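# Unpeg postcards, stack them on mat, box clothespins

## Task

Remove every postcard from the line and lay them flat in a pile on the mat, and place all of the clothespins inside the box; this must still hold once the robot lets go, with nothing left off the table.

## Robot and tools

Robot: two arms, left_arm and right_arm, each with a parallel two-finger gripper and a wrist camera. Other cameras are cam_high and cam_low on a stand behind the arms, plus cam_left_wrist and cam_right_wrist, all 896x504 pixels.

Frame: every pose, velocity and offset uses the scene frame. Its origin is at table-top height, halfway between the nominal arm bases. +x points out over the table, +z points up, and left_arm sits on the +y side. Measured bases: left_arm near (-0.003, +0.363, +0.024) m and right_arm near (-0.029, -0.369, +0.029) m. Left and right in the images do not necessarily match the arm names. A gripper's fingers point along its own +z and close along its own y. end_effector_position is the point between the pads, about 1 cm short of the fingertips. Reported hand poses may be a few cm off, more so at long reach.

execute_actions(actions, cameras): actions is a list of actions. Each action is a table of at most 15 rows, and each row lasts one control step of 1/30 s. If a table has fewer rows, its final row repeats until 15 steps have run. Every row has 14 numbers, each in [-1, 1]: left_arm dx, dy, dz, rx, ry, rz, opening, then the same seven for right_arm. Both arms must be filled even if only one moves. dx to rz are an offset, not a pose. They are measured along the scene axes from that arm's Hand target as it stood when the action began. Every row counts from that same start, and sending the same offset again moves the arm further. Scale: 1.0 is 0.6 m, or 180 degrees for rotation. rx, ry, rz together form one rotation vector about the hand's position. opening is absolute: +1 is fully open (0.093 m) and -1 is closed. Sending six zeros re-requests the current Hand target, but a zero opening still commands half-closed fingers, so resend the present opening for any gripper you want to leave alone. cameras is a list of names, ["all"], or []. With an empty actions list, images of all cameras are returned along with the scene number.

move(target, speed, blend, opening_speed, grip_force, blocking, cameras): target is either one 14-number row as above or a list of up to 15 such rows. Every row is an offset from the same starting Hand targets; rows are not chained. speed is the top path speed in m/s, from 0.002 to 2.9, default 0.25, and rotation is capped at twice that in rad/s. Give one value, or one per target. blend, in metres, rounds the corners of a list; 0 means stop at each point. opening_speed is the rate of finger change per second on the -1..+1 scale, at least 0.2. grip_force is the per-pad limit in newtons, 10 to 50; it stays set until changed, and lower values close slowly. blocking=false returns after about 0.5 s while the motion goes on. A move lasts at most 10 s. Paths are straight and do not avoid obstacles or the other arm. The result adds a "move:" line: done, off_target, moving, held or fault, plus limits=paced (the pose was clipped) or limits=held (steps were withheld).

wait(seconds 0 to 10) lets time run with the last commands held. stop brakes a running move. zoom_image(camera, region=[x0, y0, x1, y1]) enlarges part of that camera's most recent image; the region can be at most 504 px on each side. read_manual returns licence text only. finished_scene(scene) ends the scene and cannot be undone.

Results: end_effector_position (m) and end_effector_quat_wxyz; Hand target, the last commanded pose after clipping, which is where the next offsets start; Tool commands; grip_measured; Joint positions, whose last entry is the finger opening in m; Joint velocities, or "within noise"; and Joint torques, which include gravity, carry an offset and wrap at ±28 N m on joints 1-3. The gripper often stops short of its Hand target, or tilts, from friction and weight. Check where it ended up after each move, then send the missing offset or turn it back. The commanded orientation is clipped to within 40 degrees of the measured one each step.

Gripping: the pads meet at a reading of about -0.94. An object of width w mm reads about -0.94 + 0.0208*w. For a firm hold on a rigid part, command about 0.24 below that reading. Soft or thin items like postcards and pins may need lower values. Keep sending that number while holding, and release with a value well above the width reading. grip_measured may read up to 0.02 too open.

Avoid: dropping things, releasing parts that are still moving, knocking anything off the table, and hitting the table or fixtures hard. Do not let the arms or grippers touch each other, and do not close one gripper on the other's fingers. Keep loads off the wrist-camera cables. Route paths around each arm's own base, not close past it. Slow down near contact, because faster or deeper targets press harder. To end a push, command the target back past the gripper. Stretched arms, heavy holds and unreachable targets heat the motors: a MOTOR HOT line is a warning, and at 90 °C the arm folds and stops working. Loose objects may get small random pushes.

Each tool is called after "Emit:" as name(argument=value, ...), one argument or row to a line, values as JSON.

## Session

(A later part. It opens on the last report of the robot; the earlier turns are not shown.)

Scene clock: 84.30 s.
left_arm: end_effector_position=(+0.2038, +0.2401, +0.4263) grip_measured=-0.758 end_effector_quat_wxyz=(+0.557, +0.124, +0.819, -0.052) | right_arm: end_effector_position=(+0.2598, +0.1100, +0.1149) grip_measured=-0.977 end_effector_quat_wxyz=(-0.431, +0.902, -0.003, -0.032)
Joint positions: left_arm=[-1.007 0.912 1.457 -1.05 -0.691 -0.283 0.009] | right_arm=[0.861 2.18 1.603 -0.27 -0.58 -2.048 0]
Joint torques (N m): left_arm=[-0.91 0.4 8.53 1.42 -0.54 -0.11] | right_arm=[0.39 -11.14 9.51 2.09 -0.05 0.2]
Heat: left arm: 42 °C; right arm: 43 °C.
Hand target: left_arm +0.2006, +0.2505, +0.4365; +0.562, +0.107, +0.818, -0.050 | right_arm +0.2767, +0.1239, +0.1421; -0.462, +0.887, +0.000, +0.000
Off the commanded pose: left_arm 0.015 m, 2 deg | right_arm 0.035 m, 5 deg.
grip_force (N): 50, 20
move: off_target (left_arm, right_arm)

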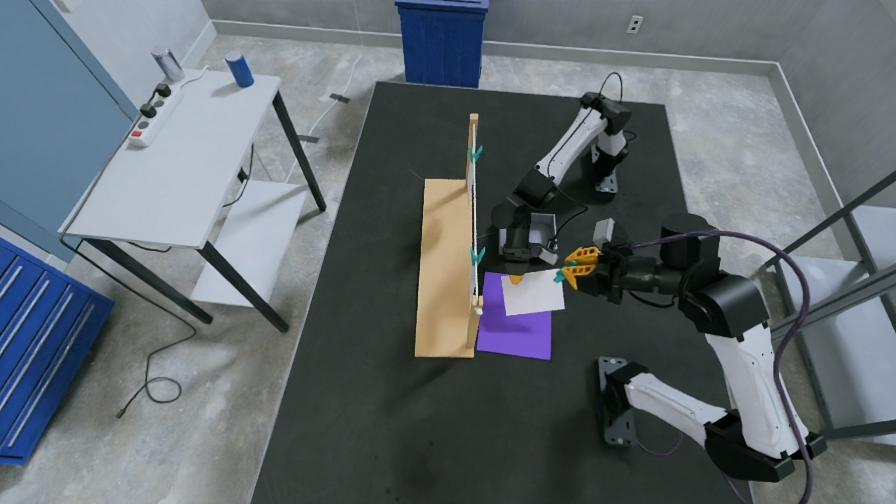

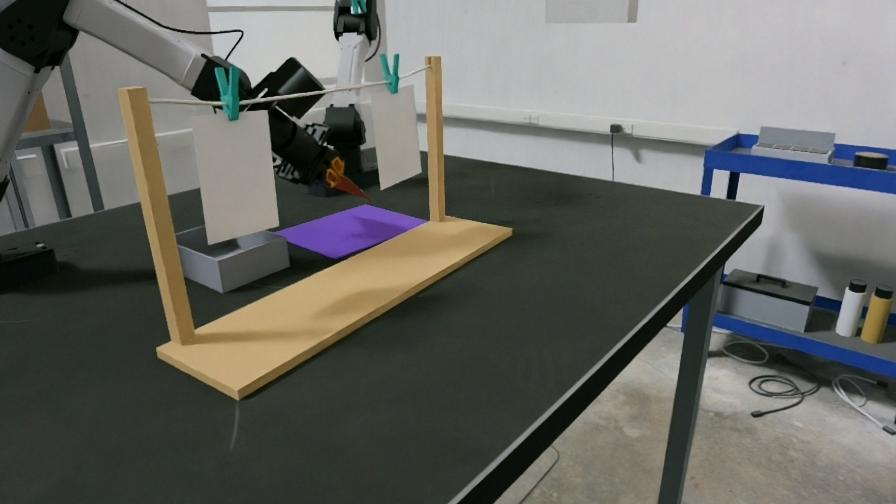

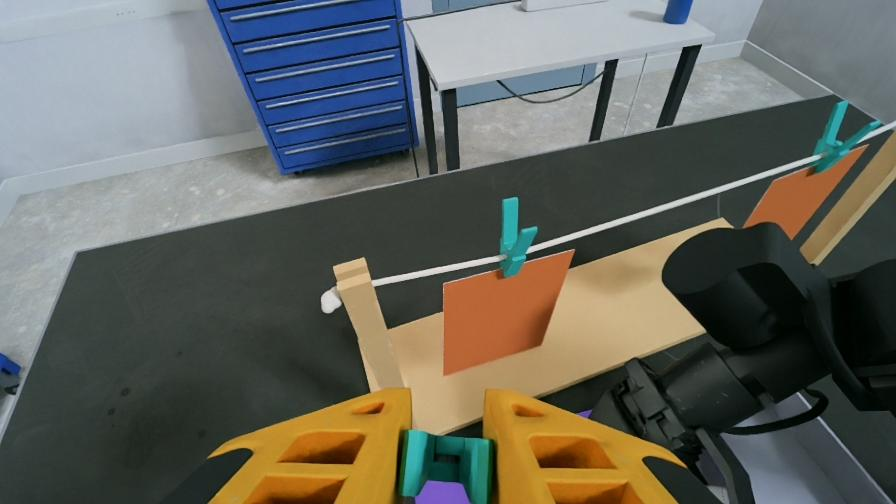

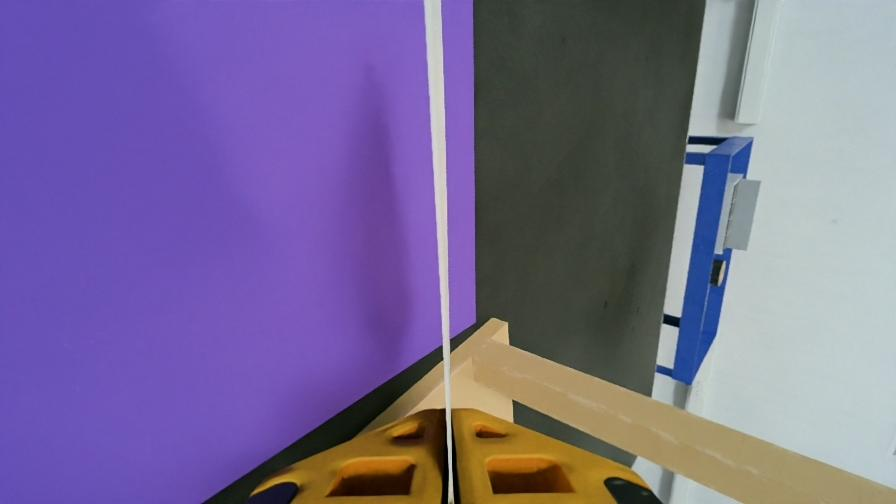

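Emit:
move(
  target=[0, 0, 0, 0, 0, 0, -0.9, 0.067, 0.02, -0.07, 0.035, 0, 0, -1],
  cameras=["cam_high","cam_low","cam_right_wrist"],
  speed=0.1,
)

Emit:
zoom_image(
  camera="cam_high",
  region=[440, 200, 620, 370],
)

Scene clock: 86.30 s.
left_arm: end_effector_position=(+0.2038, +0.2401, +0.4263) grip_measured=-0.758 end_effector_quat_wxyz=(+0.557, +0.124, +0.819, -0.052) | right_arm: end_effector_position=(+0.3096, +0.1176, +0.0704) grip_measured=-0.977 end_effector_quat_wxyz=(-0.469, +0.883, -0.018, -0.012)
Joint positions: left_arm=[-1.007 0.912 1.457 -1.05 -0.691 -0.283 0.009] | right_arm=[0.795 2.355 1.646 -0.051 -0.621 -2.03 0]
Joint torques (N m): left_arm=[-0.92 0.4 8.51 1.42 -0.54 -0.11] | right_arm=[0.18 -11.7 9.25 2.27 -0.58 0.22]
Heat: left arm: 42 °C; right arm: 43 °C.
Hand target: left_arm +0.2006, +0.2505, +0.4365; +0.562, +0.107, +0.818, -0.050 | right_arm +0.3169, +0.1359, +0.1001; -0.510, +0.860, +0.000, +0.000
Off the commanded pose: left_arm 0.015 m, 2 deg | right_arm 0.036 m, 6 deg.
grip_force (N): 50, 20
move: off_target (left_arm, right_arm)
Images, in order (width x height): cam_high 896x504, cam_low 896x504, cam_right_wrist 896x504.

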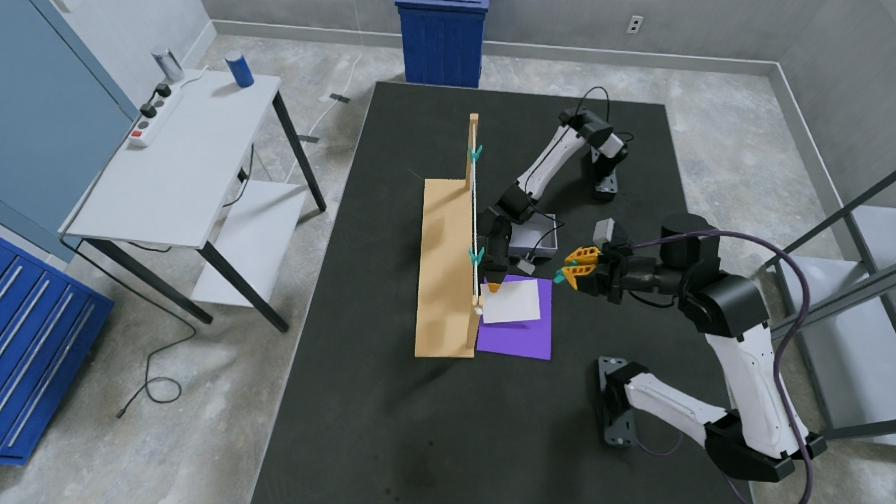

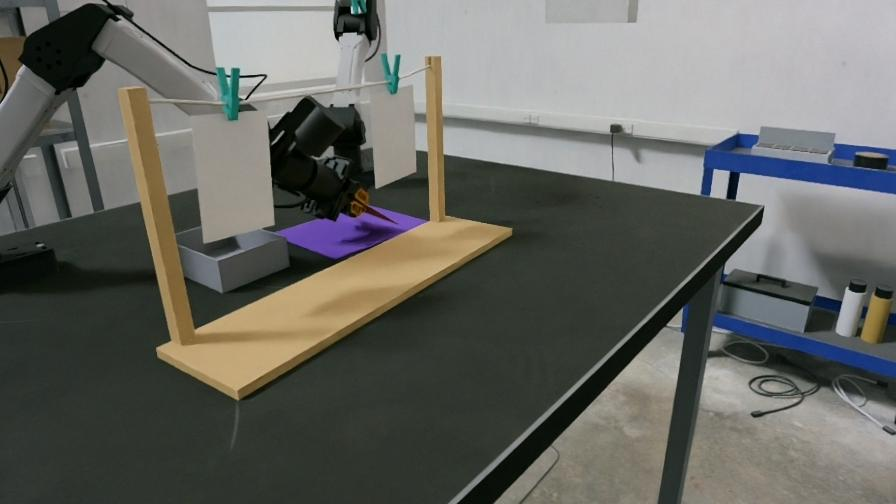

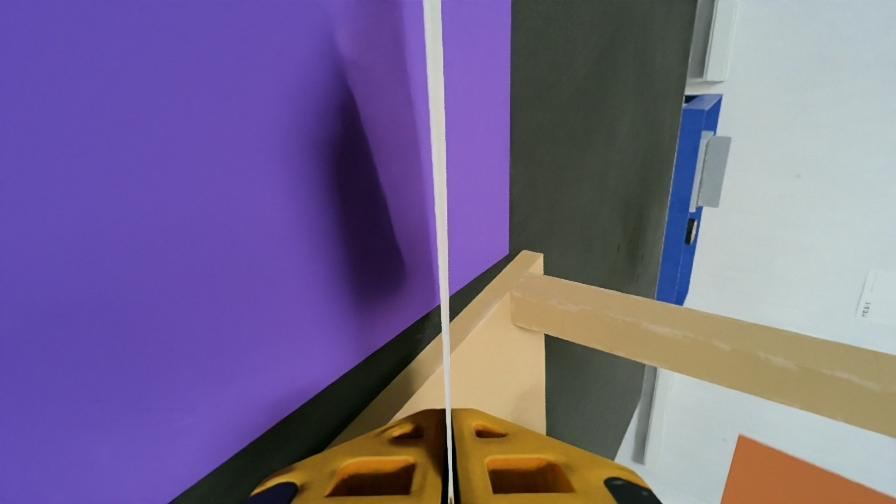

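Scaled by 2.800 from the camera's 896x504 image, which has a finer 1280x720 frame.

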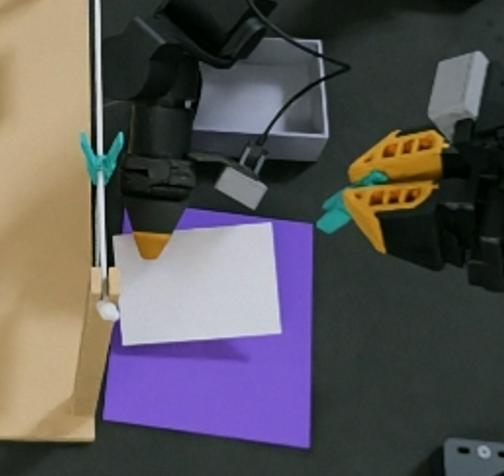

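Emit:
move(
  target=[0, 0, 0, 0, 0, 0, -0.9, -0.016, 0.025, -0.05, 0.028, 0, 0, -1],
  cameras=["cam_high","cam_low","cam_right_wrist"],
  speed=0.06,
)

Emit:
zoom_image(
  camera="cam_high",
  region=[440, 200, 620, 370],
)

Emit:
zoom_image(
  camera="cam_low",
  region=[240, 100, 460, 280],
)

Scene clock: 88.20 s.
left_arm: end_effector_position=(+0.2038, +0.2401, +0.4263) grip_measured=-0.758 end_effector_quat_wxyz=(+0.557, +0.124, +0.819, -0.052) | right_arm: end_effector_position=(+0.3094, +0.1439, +0.0555) grip_measured=-0.977 end_effector_quat_wxyz=(-0.521, +0.854, -0.012, +0.001)
Joint positions: left_arm=[-1.007 0.912 1.457 -1.05 -0.691 -0.283 0.009] | right_arm=[0.822 2.444 1.626 0.213 -0.635 -1.949 0]
Joint torques (N m): left_arm=[-0.92 0.42 8.51 1.43 -0.53 -0.11] | right_arm=[0.65 -12.34 4.86 2.47 -0.53 0.21]
Heat: left arm: 42 °C; right arm: 43 °C.
Hand target: left_arm +0.2006, +0.2505, +0.4365; +0.562, +0.107, +0.818, -0.050 | right_arm +0.3073, +0.1509, +0.0701; -0.547, +0.837, +0.000, +0.000
Off the commanded pose: left_arm 0.015 m, 2 deg | right_arm 0.016 m, 4 deg.
grip_force (N): 50, 20
move: off_target (left_arm, right_arm)
Images, in order (width x height): cam_high 896x504, cam_low 896x504, cam_right_wrist 896x504.

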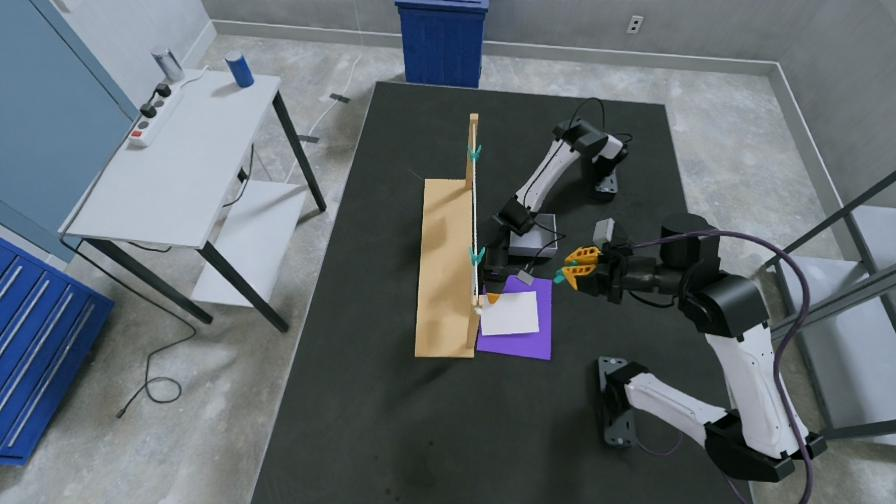

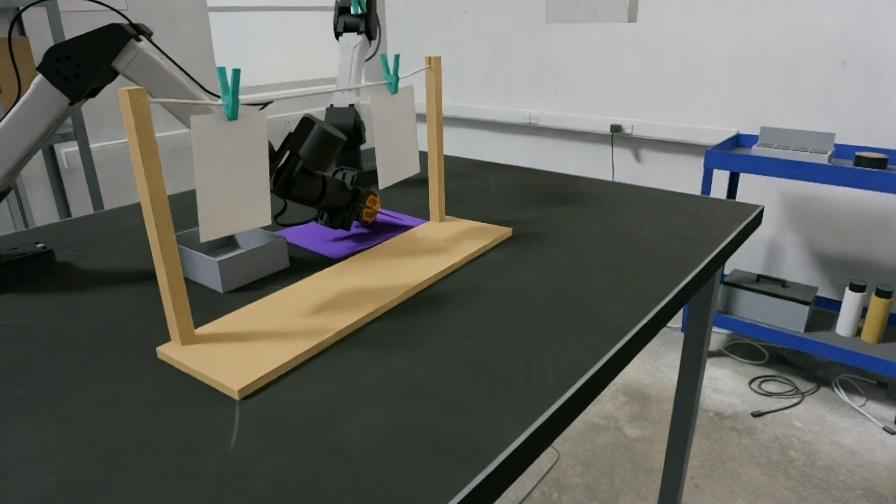

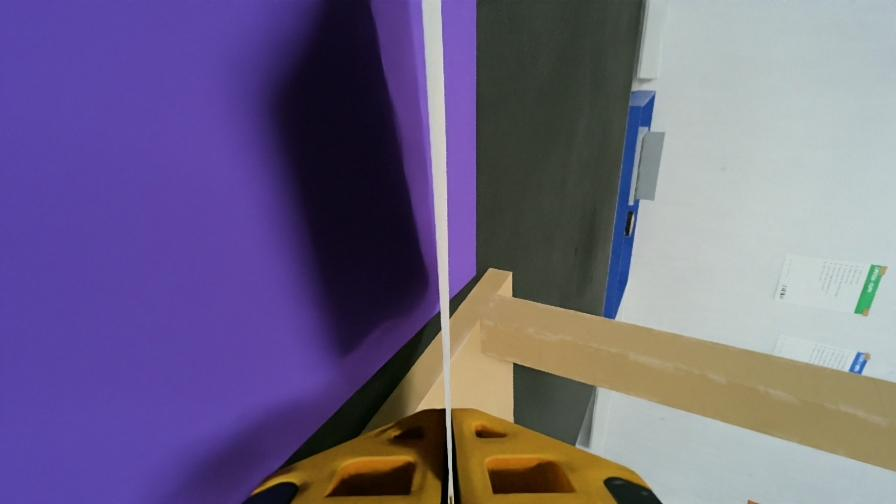

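Scaled by 2.800 from the camera's 896x504 image, which has a finer 1280x720 frame.

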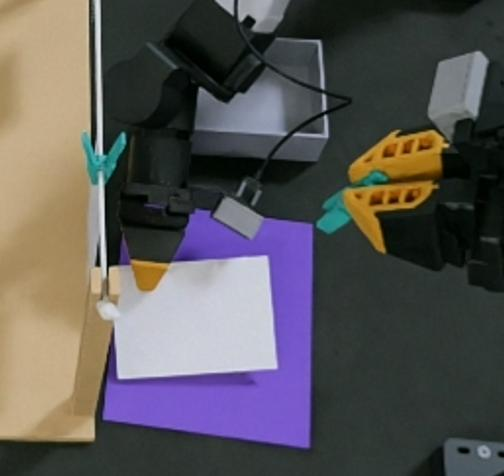

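Scaled by 2.291 from the camera's 896x504 image, which has a finer 1280x720 frame.

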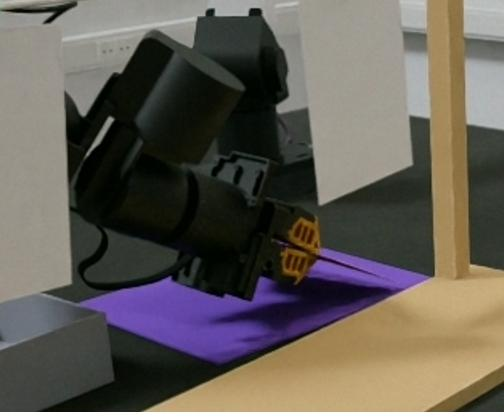

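Emit:
move(
  target=[0, 0, 0, 0, 0, 0, -0.9, -0.025, 0.0, -0.035, 0, 0, 0, -1],
  cameras=["cam_high","cam_low","cam_right_wrist"],
  speed=0.06,
)

Emit:
zoom_image(
  camera="cam_high",
  region=[440, 200, 620, 370],
)

Emit:
zoom_image(
  camera="cam_low",
  region=[240, 100, 460, 280],
)

Scene clock: 89.53 s.
left_arm: end_effector_position=(+0.2038, +0.2401, +0.4263) grip_measured=-0.758 end_effector_quat_wxyz=(+0.557, +0.124, +0.819, -0.052) | right_arm: end_effector_position=(+0.2997, +0.1443, +0.0456) grip_measured=-0.977 end_effector_quat_wxyz=(-0.535, +0.845, -0.005, +0.006)
Joint positions: left_arm=[-1.007 0.912 1.457 -1.05 -0.691 -0.283 0.009] | right_arm=[0.835 2.451 1.556 0.336 -0.635 -1.933 0]
Joint torques (N m): left_arm=[-0.9 0.4 8.53 1.42 -0.53 -0.12] | right_arm=[0.76 -11.48 4.31 2.32 -0.29 0.23]
Heat: left arm: 42 °C; right arm: 43 °C.
Hand target: left_arm +0.2006, +0.2505, +0.4365; +0.562, +0.107, +0.818, -0.050 | right_arm +0.2923, +0.1509, +0.0491; -0.547, +0.837, +0.000, +0.000
Off the commanded pose: left_arm 0.015 m, 2 deg | right_arm 0.010 m, 2 deg.
grip_force (N): 50, 20
move: off_target (left_arm)
Images, in order (width x height): cam_high 896x504, cam_low 896x504, cam_right_wrist 896x504.

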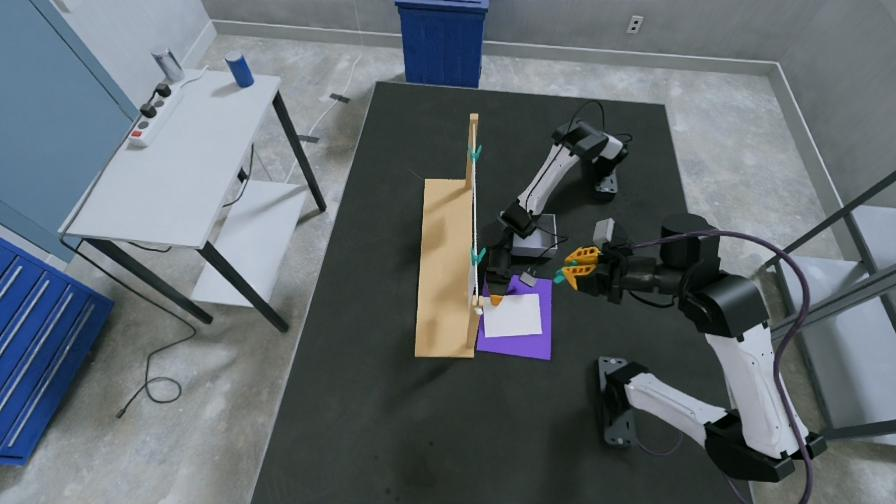

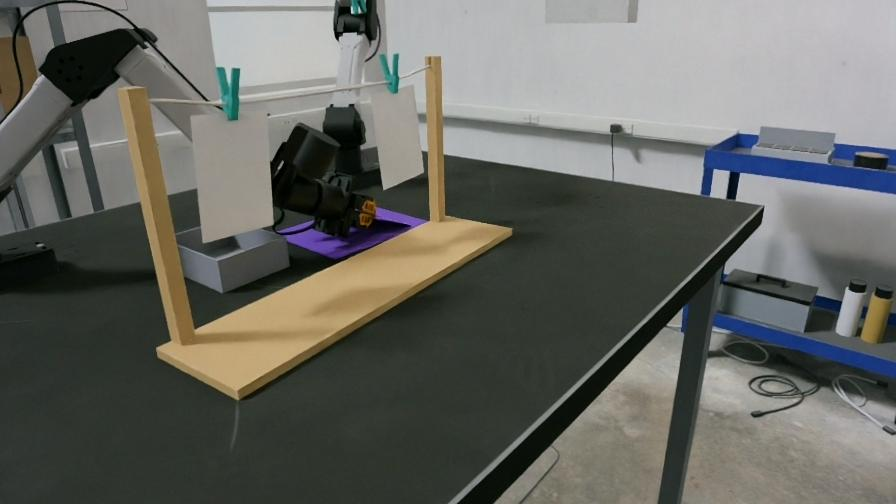

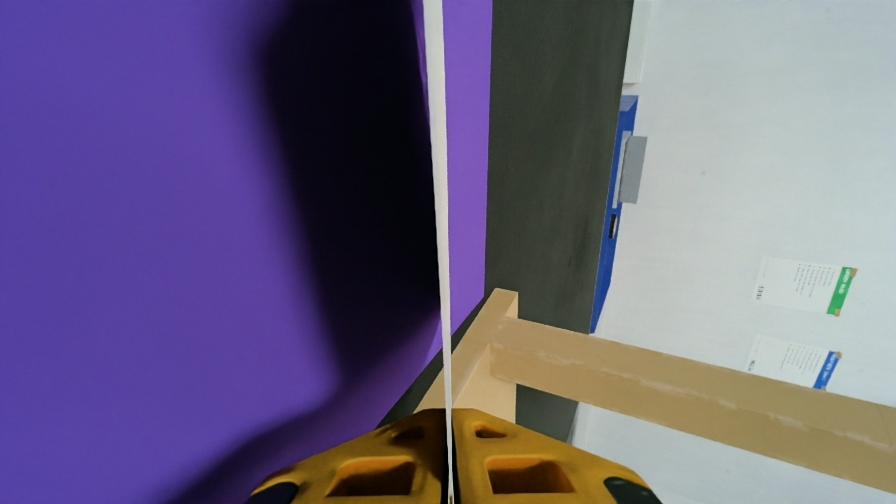

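Scaled by 2.800 from the camera's 896x504 image, which has a finer 1280x720 frame.

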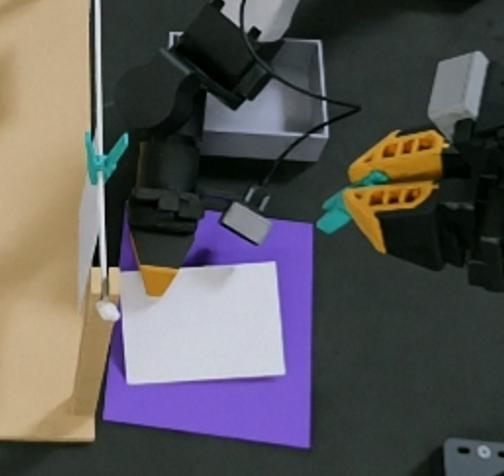

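Scaled by 2.291 from the camera's 896x504 image, which has a finer 1280x720 frame.

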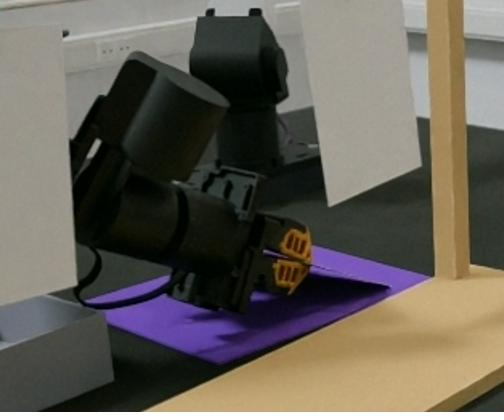

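Emit:
move(
  target=[0, 0, 0, 0, 0, 0, -0.9, 0, 0.0, -0.028, 0, 0, 0, -1],
  cameras=["cam_high","cam_low","cam_right_wrist"],
  speed=0.04,
)

Emit:
zoom_image(
  camera="cam_low",
  region=[240, 100, 460, 280],
)

Scene clock: 90.70 s.
left_arm: end_effector_position=(+0.2038, +0.2401, +0.4263) grip_measured=-0.758 end_effector_quat_wxyz=(+0.557, +0.124, +0.819, -0.052) | right_arm: end_effector_position=(+0.3023, +0.1480, +0.0406) grip_measured=-0.977 end_effector_quat_wxyz=(-0.549, +0.836, +0.004, +0.017)
Joint positions: left_arm=[-1.007 0.912 1.457 -1.05 -0.691 -0.283 0.009] | right_arm=[0.835 2.484 1.556 0.411 -0.64 -1.933 0]
Joint torques (N m): left_arm=[-0.91 0.4 8.51 1.42 -0.53 -0.11] | right_arm=[0.8 -10.84 4.04 2.04 -0.23 0.23]
Heat: left arm: 42 °C; right arm: 43 °C.
Hand target: left_arm +0.2006, +0.2505, +0.4365; +0.562, +0.107, +0.818, -0.050 | right_arm +0.2923, +0.1509, +0.0323; -0.547, +0.837, +0.000, +0.000
Off the commanded pose: left_arm 0.015 m, 2 deg | right_arm 0.013 m, 2 deg.
grip_force (N): 50, 20
move: off_target (left_arm, right_arm)
Images, in order (width x height): cam_high 896x504, cam_low 896x504, cam_right_wrist 896x504.

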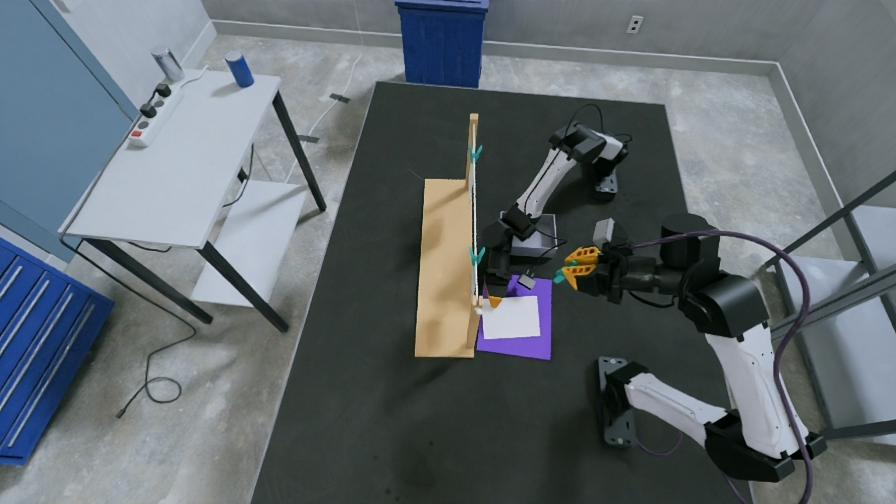

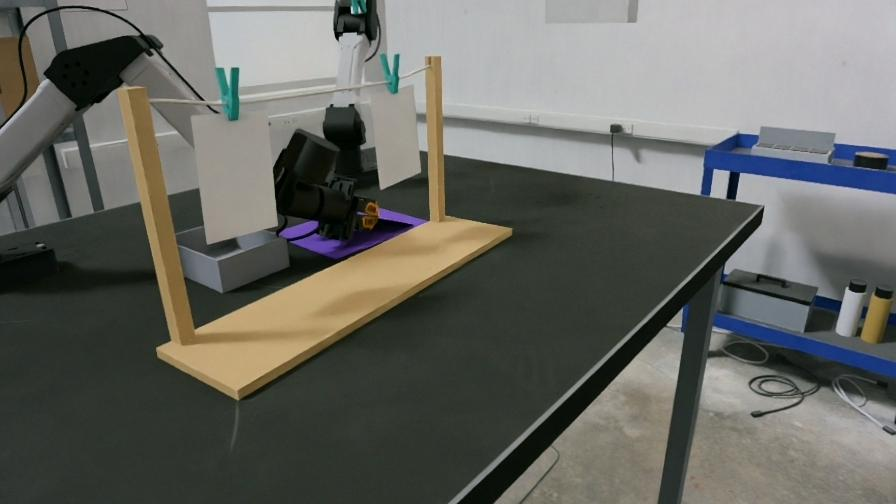

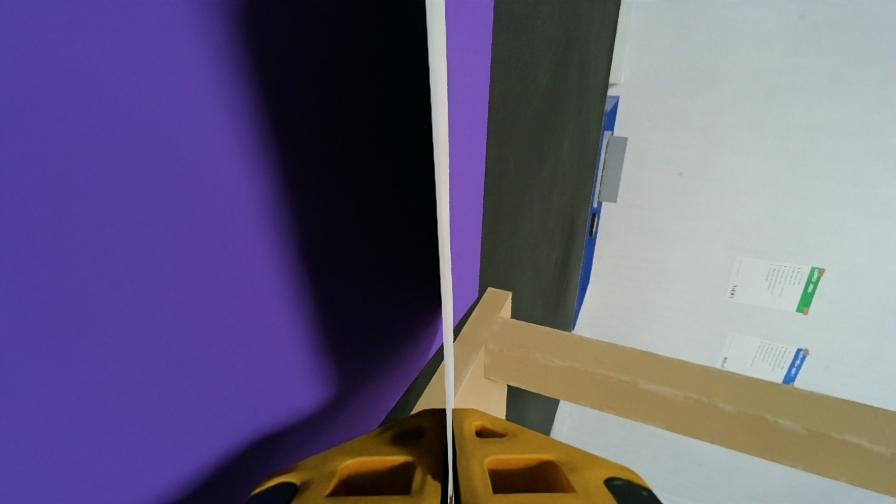

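Scaled by 2.291 from the camera's 896x504 image, which has a finer 1280x720 frame.

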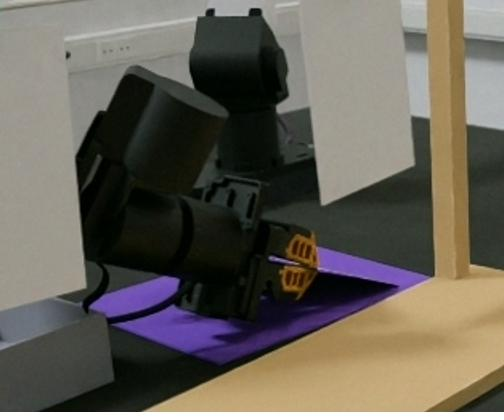

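Emit:
move(
  target=[0, 0, 0, 0, 0, 0, -0.9, 0, 0.0, -0.03, 0, 0, 0, -1],
  cameras=["cam_low","cam_right_wrist"],
  speed=0.04,
)

Emit:
zoom_image(
  camera="cam_low",
  region=[240, 100, 460, 280],
)

Scene clock: 91.77 s.
left_arm: end_effector_position=(+0.2038, +0.2401, +0.4263) grip_measured=-0.758 end_effector_quat_wxyz=(+0.557, +0.124, +0.819, -0.052) | right_arm: end_effector_position=(+0.3030, +0.1516, +0.0354) grip_measured=-0.977 end_effector_quat_wxyz=(-0.565, +0.825, +0.014, +0.023)
Joint positions: left_arm=[-1.007 0.912 1.457 -1.05 -0.691 -0.283 0.009] | right_arm=[0.835 2.519 1.556 0.492 -0.654 -1.93 0]
Joint torques (N m): left_arm=[-0.94 0.4 8.54 1.43 -0.53 -0.12] | right_arm=[0.79 -10.15 3.92 1.7 -0.18 0.19]
Heat: left arm: 42 °C; right arm: 43 °C.
Hand target: left_arm +0.2006, +0.2505, +0.4365; +0.562, +0.107, +0.818, -0.050 | right_arm +0.2923, +0.1509, +0.0143; -0.547, +0.837, +0.000, +0.000
Off the commanded pose: left_arm 0.015 m, 2 deg | right_arm 0.024 m, 4 deg.
grip_force (N): 50, 20
move: off_target (left_arm, right_arm)
Images, in order (width x height): cam_low 896x504, cam_right_wrist 896x504.

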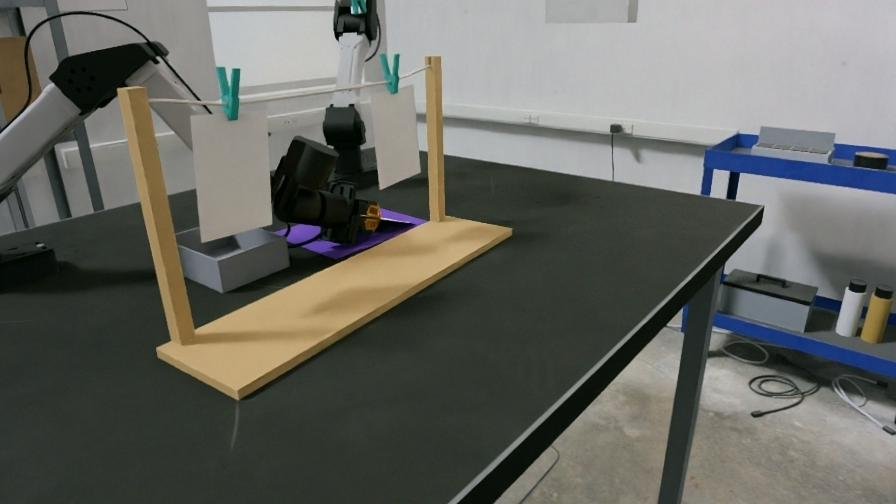

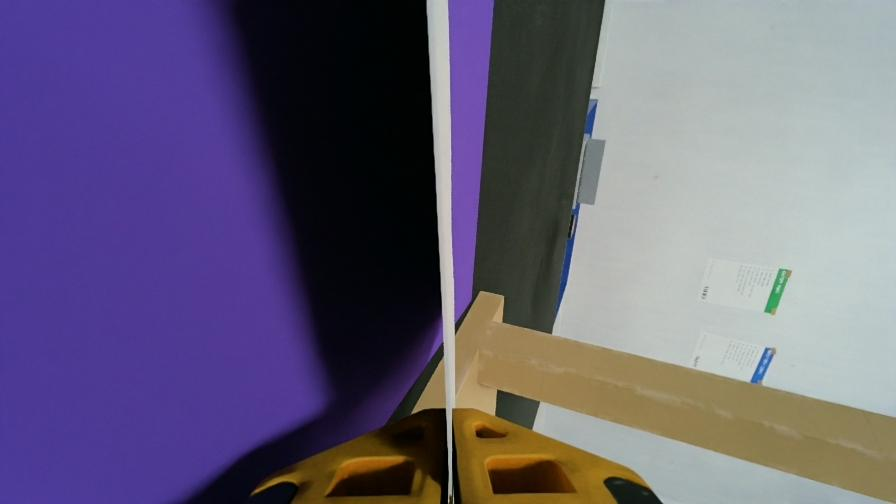

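Scaled by 2.291 from the camera's 896x504 image, which has a finer 1280x720 frame.

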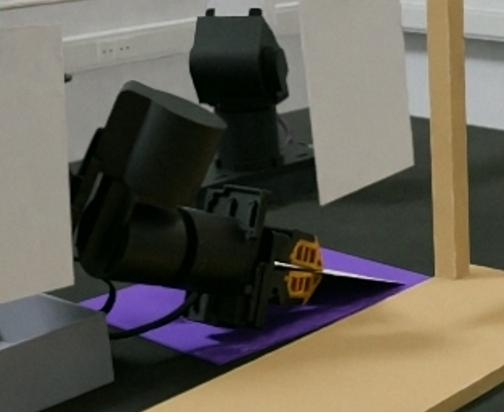

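Emit:
move(
  target=[
    [0, 0, 0, 0, 0, 0, -0.9, 0.015, 0.0, 0.027, 0, 0, 0, -1],
    [0, 0, 0, 0, 0, 0, -0.9, 0.015, 0.0, 0.027, 0, 0, 0, -0.5],
  ],
  cameras=["cam_low","cam_right_wrist"],
  speed=0.04,
  opening_speed=0.5,
)

Emit:
zoom_image(
  camera="cam_low",
  region=[240, 100, 460, 280],
)

Scene clock: 94.57 s.
left_arm: end_effector_position=(+0.2038, +0.2401, +0.4263) grip_measured=-0.758 end_effector_quat_wxyz=(+0.557, +0.124, +0.819, -0.052) | right_arm: end_effector_position=(+0.3000, +0.1500, +0.0315) grip_measured=-0.503 end_effector_quat_wxyz=(-0.556, +0.831, +0.007, +0.005)
Joint positions: left_arm=[-1.007 0.912 1.457 -1.05 -0.691 -0.283 0.009] | right_arm=[0.833 2.519 1.565 0.448 -0.669 -1.919 0.021]
Joint torques (N m): left_arm=[-0.91 0.42 8.53 1.42 -0.54 -0.11] | right_arm=[-0.13 -11.93 6.41 1.5 -0.17 0.13]
Heat: left arm: 42 °C; right arm: 42 °C.
Hand target: left_arm +0.2006, +0.2505, +0.4365; +0.562, +0.107, +0.818, -0.050 | right_arm +0.3013, +0.1509, +0.0305; -0.547, +0.837, +0.000, +0.000
Off the commanded pose: left_arm 0.015 m, 2 deg | right_arm 0.002 m, 2 deg.
grip_force (N): 50, 20
move: off_target (left_arm); target 2's new opening was sent with right_arm's hand 0.005 m and 4 deg from that target
Images, in order (width x height): cam_low 896x504, cam_right_wrist 896x504.

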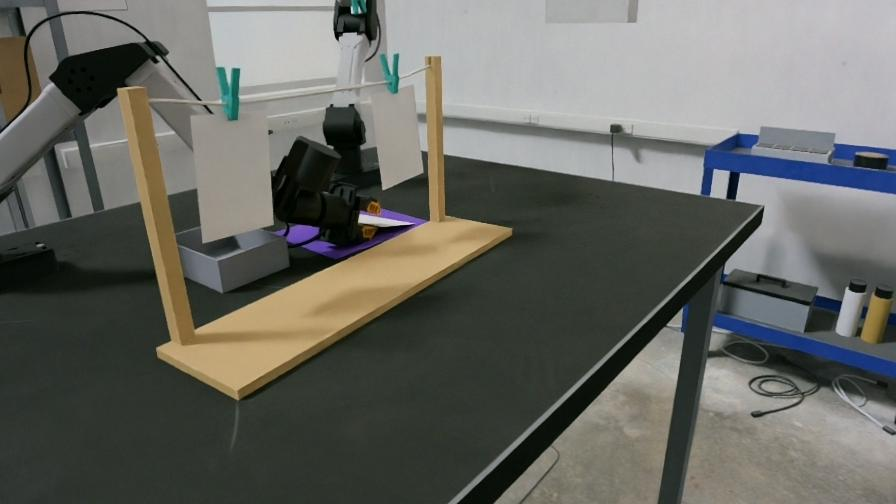

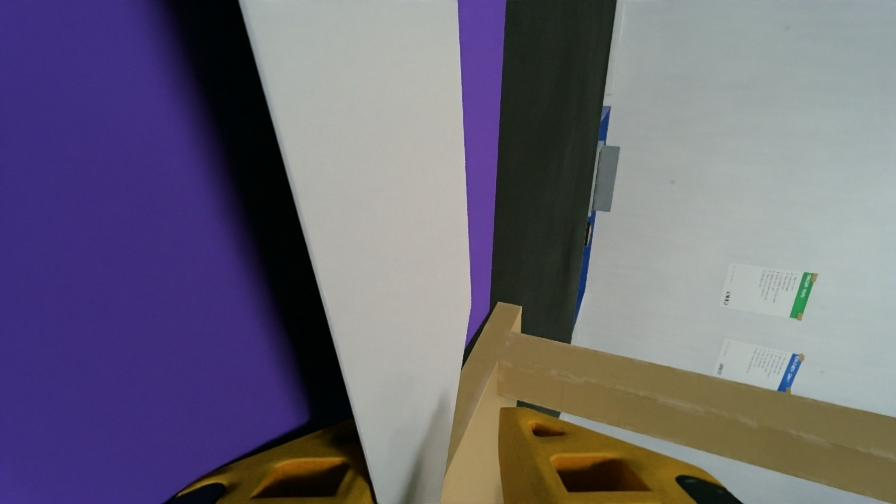

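Scaled by 2.291 from the camera's 896x504 image, which has a finer 1280x720 frame.

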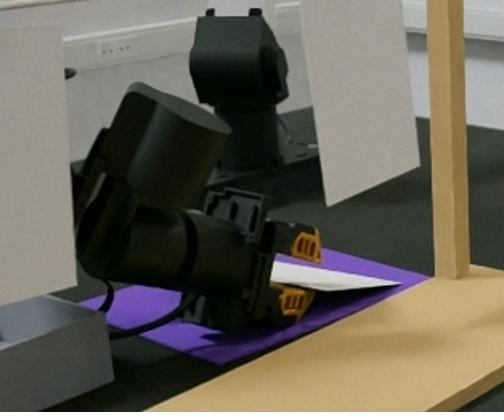

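Emit:
move(
  target=[0, 0, 0, 0, 0, 0, -0.9, 0, -0.1, 0.0, 0, 0, 0, -0.5],
  cameras=["cam_low","cam_right_wrist","cam_high"],
  speed=0.06,
)

Emit:
zoom_image(
  camera="cam_low",
  region=[240, 100, 460, 280],
)

Emit:
zoom_image(
  camera="cam_high",
  region=[440, 200, 620, 370],
)

Scene clock: 96.33 s.
left_arm: end_effector_position=(+0.2038, +0.2401, +0.4263) grip_measured=-0.758 end_effector_quat_wxyz=(+0.557, +0.124, +0.819, -0.052) | right_arm: end_effector_position=(+0.2965, +0.1035, +0.0316) grip_measured=-0.503 end_effector_quat_wxyz=(-0.558, +0.829, +0.011, +0.002)
Joint positions: left_arm=[-1.007 0.912 1.457 -1.05 -0.691 -0.283 0.009] | right_arm=[0.767 2.422 1.364 0.526 -0.736 -1.964 0.021]
Joint torques (N m): left_arm=[-0.91 0.43 8.5 1.41 -0.53 -0.12] | right_arm=[-1.02 -12.92 2.65 1.48 -0.2 -0.09]
Heat: left arm: 42 °C; right arm: 42 °C.
Hand target: left_arm +0.2006, +0.2505, +0.4365; +0.562, +0.107, +0.818, -0.050 | right_arm +0.3013, +0.0909, +0.0305; -0.547, +0.837, +0.000, +0.000
Off the commanded pose: left_arm 0.015 m, 2 deg | right_arm 0.014 m, 2 deg.
grip_force (N): 50, 20
move: off_target (left_arm, right_arm)
Images, in order (width x height): cam_high 896x504, cam_low 896x504, cam_right_wrist 896x504.

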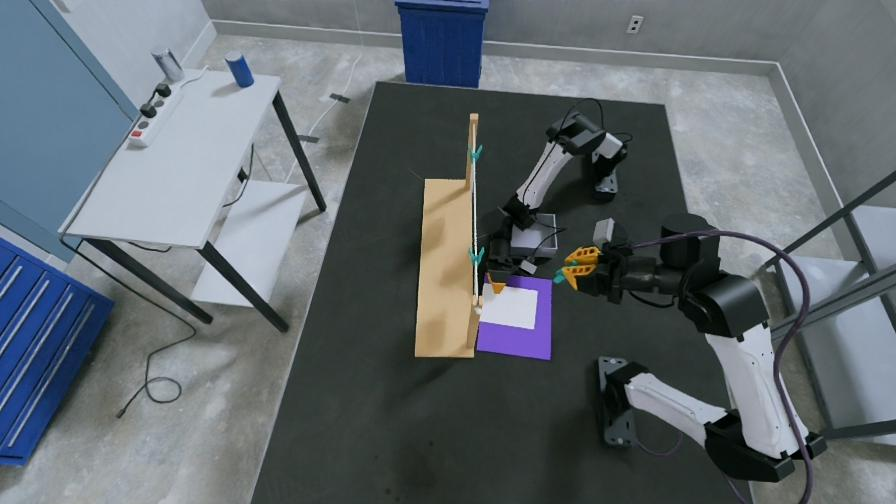

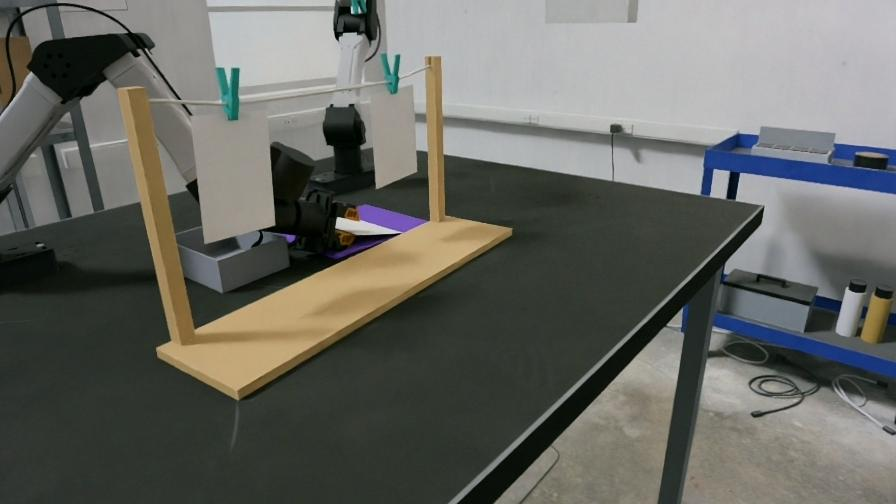

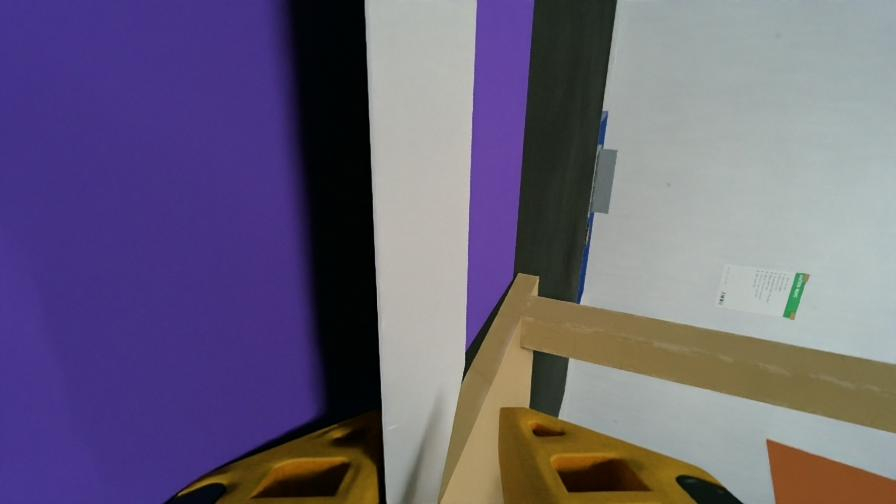

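Scaled by 2.291 from the camera's 896x504 image, which has a finer 1280x720 frame.

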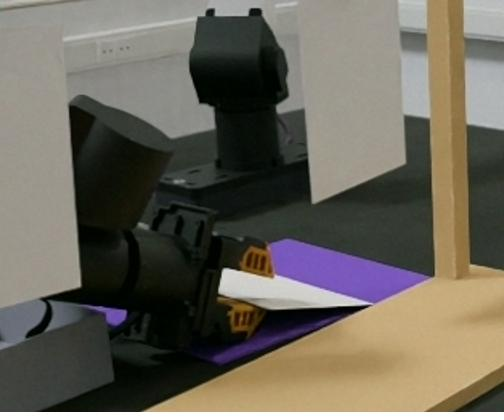

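Scaled by 2.800 from the camera's 896x504 image, which has a finer 1280x720 frame.

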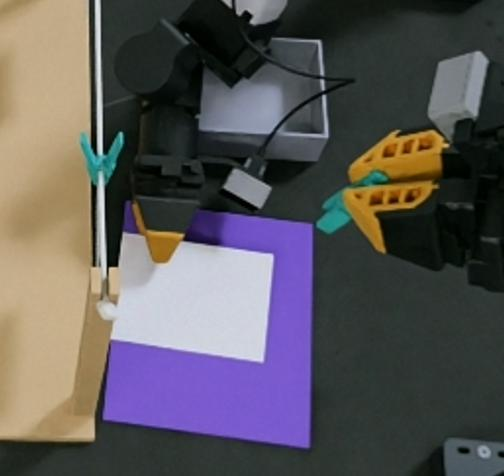

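Emit:
move(
  target=[0, 0, 0, 0, 0, 0, -0.9, 0, 0, 0.01, 0, 0, 0, -1],
  cameras=["cam_low","cam_right_wrist"],
  speed=0.06,
)

Emit:
zoom_image(
  camera="cam_low",
  region=[240, 100, 460, 280],
)

Scene clock: 100.20 s.
left_arm: end_effector_position=(+0.2038, +0.2401, +0.4263) grip_measured=-0.758 end_effector_quat_wxyz=(+0.557, +0.124, +0.819, -0.052) | right_arm: end_effector_position=(+0.2979, +0.0996, +0.0348) grip_measured=-0.974 end_effector_quat_wxyz=(-0.559, +0.829, +0.010, +0.003)
Joint positions: left_arm=[-1.007 0.912 1.457 -1.05 -0.691 -0.283 0.009] | right_arm=[0.76 2.408 1.352 0.524 -0.741 -1.967 0]
Joint torques (N m): left_arm=[-0.95 0.46 8.51 1.42 -0.53 -0.11] | right_arm=[-0.49 -13.07 3.56 1.35 -0.18 -0.08]
Heat: left arm: 42 °C; right arm: 42 °C.
Hand target: left_arm +0.2006, +0.2505, +0.4365; +0.562, +0.107, +0.818, -0.050 | right_arm +0.3013, +0.0909, +0.0365; -0.547, +0.837, +0.000, +0.000
Off the commanded pose: left_arm 0.015 m, 2 deg | right_arm 0.010 m, 2 deg.
grip_force (N): 50, 20
move: off_target (left_arm)
Images, in order (width x height): cam_low 896x504, cam_right_wrist 896x504.

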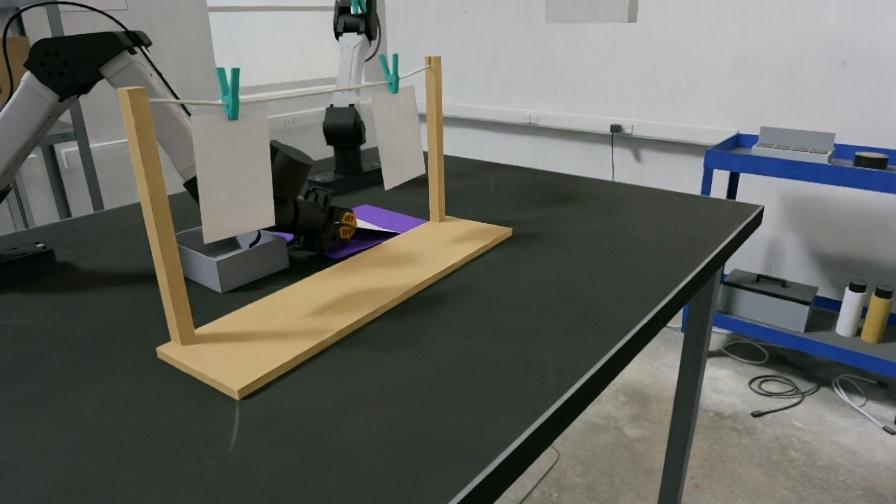

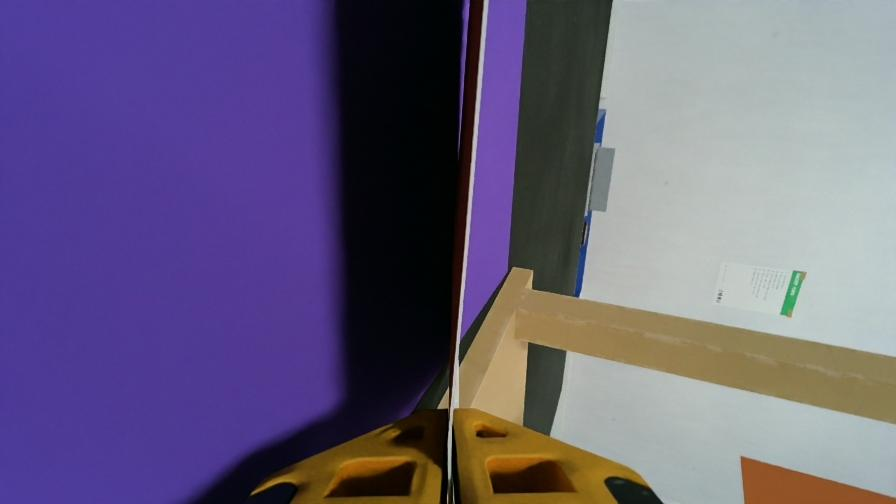

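Scaled by 2.291 from the camera's 896x504 image, which has a finer 1280x720 frame.

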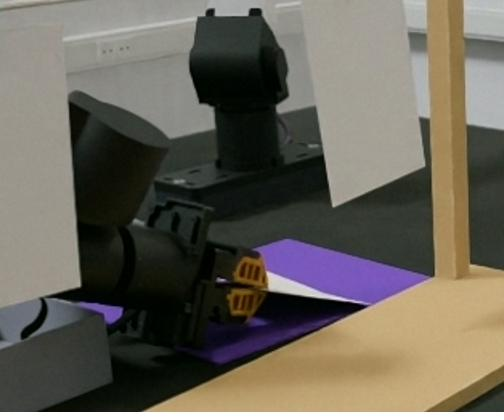

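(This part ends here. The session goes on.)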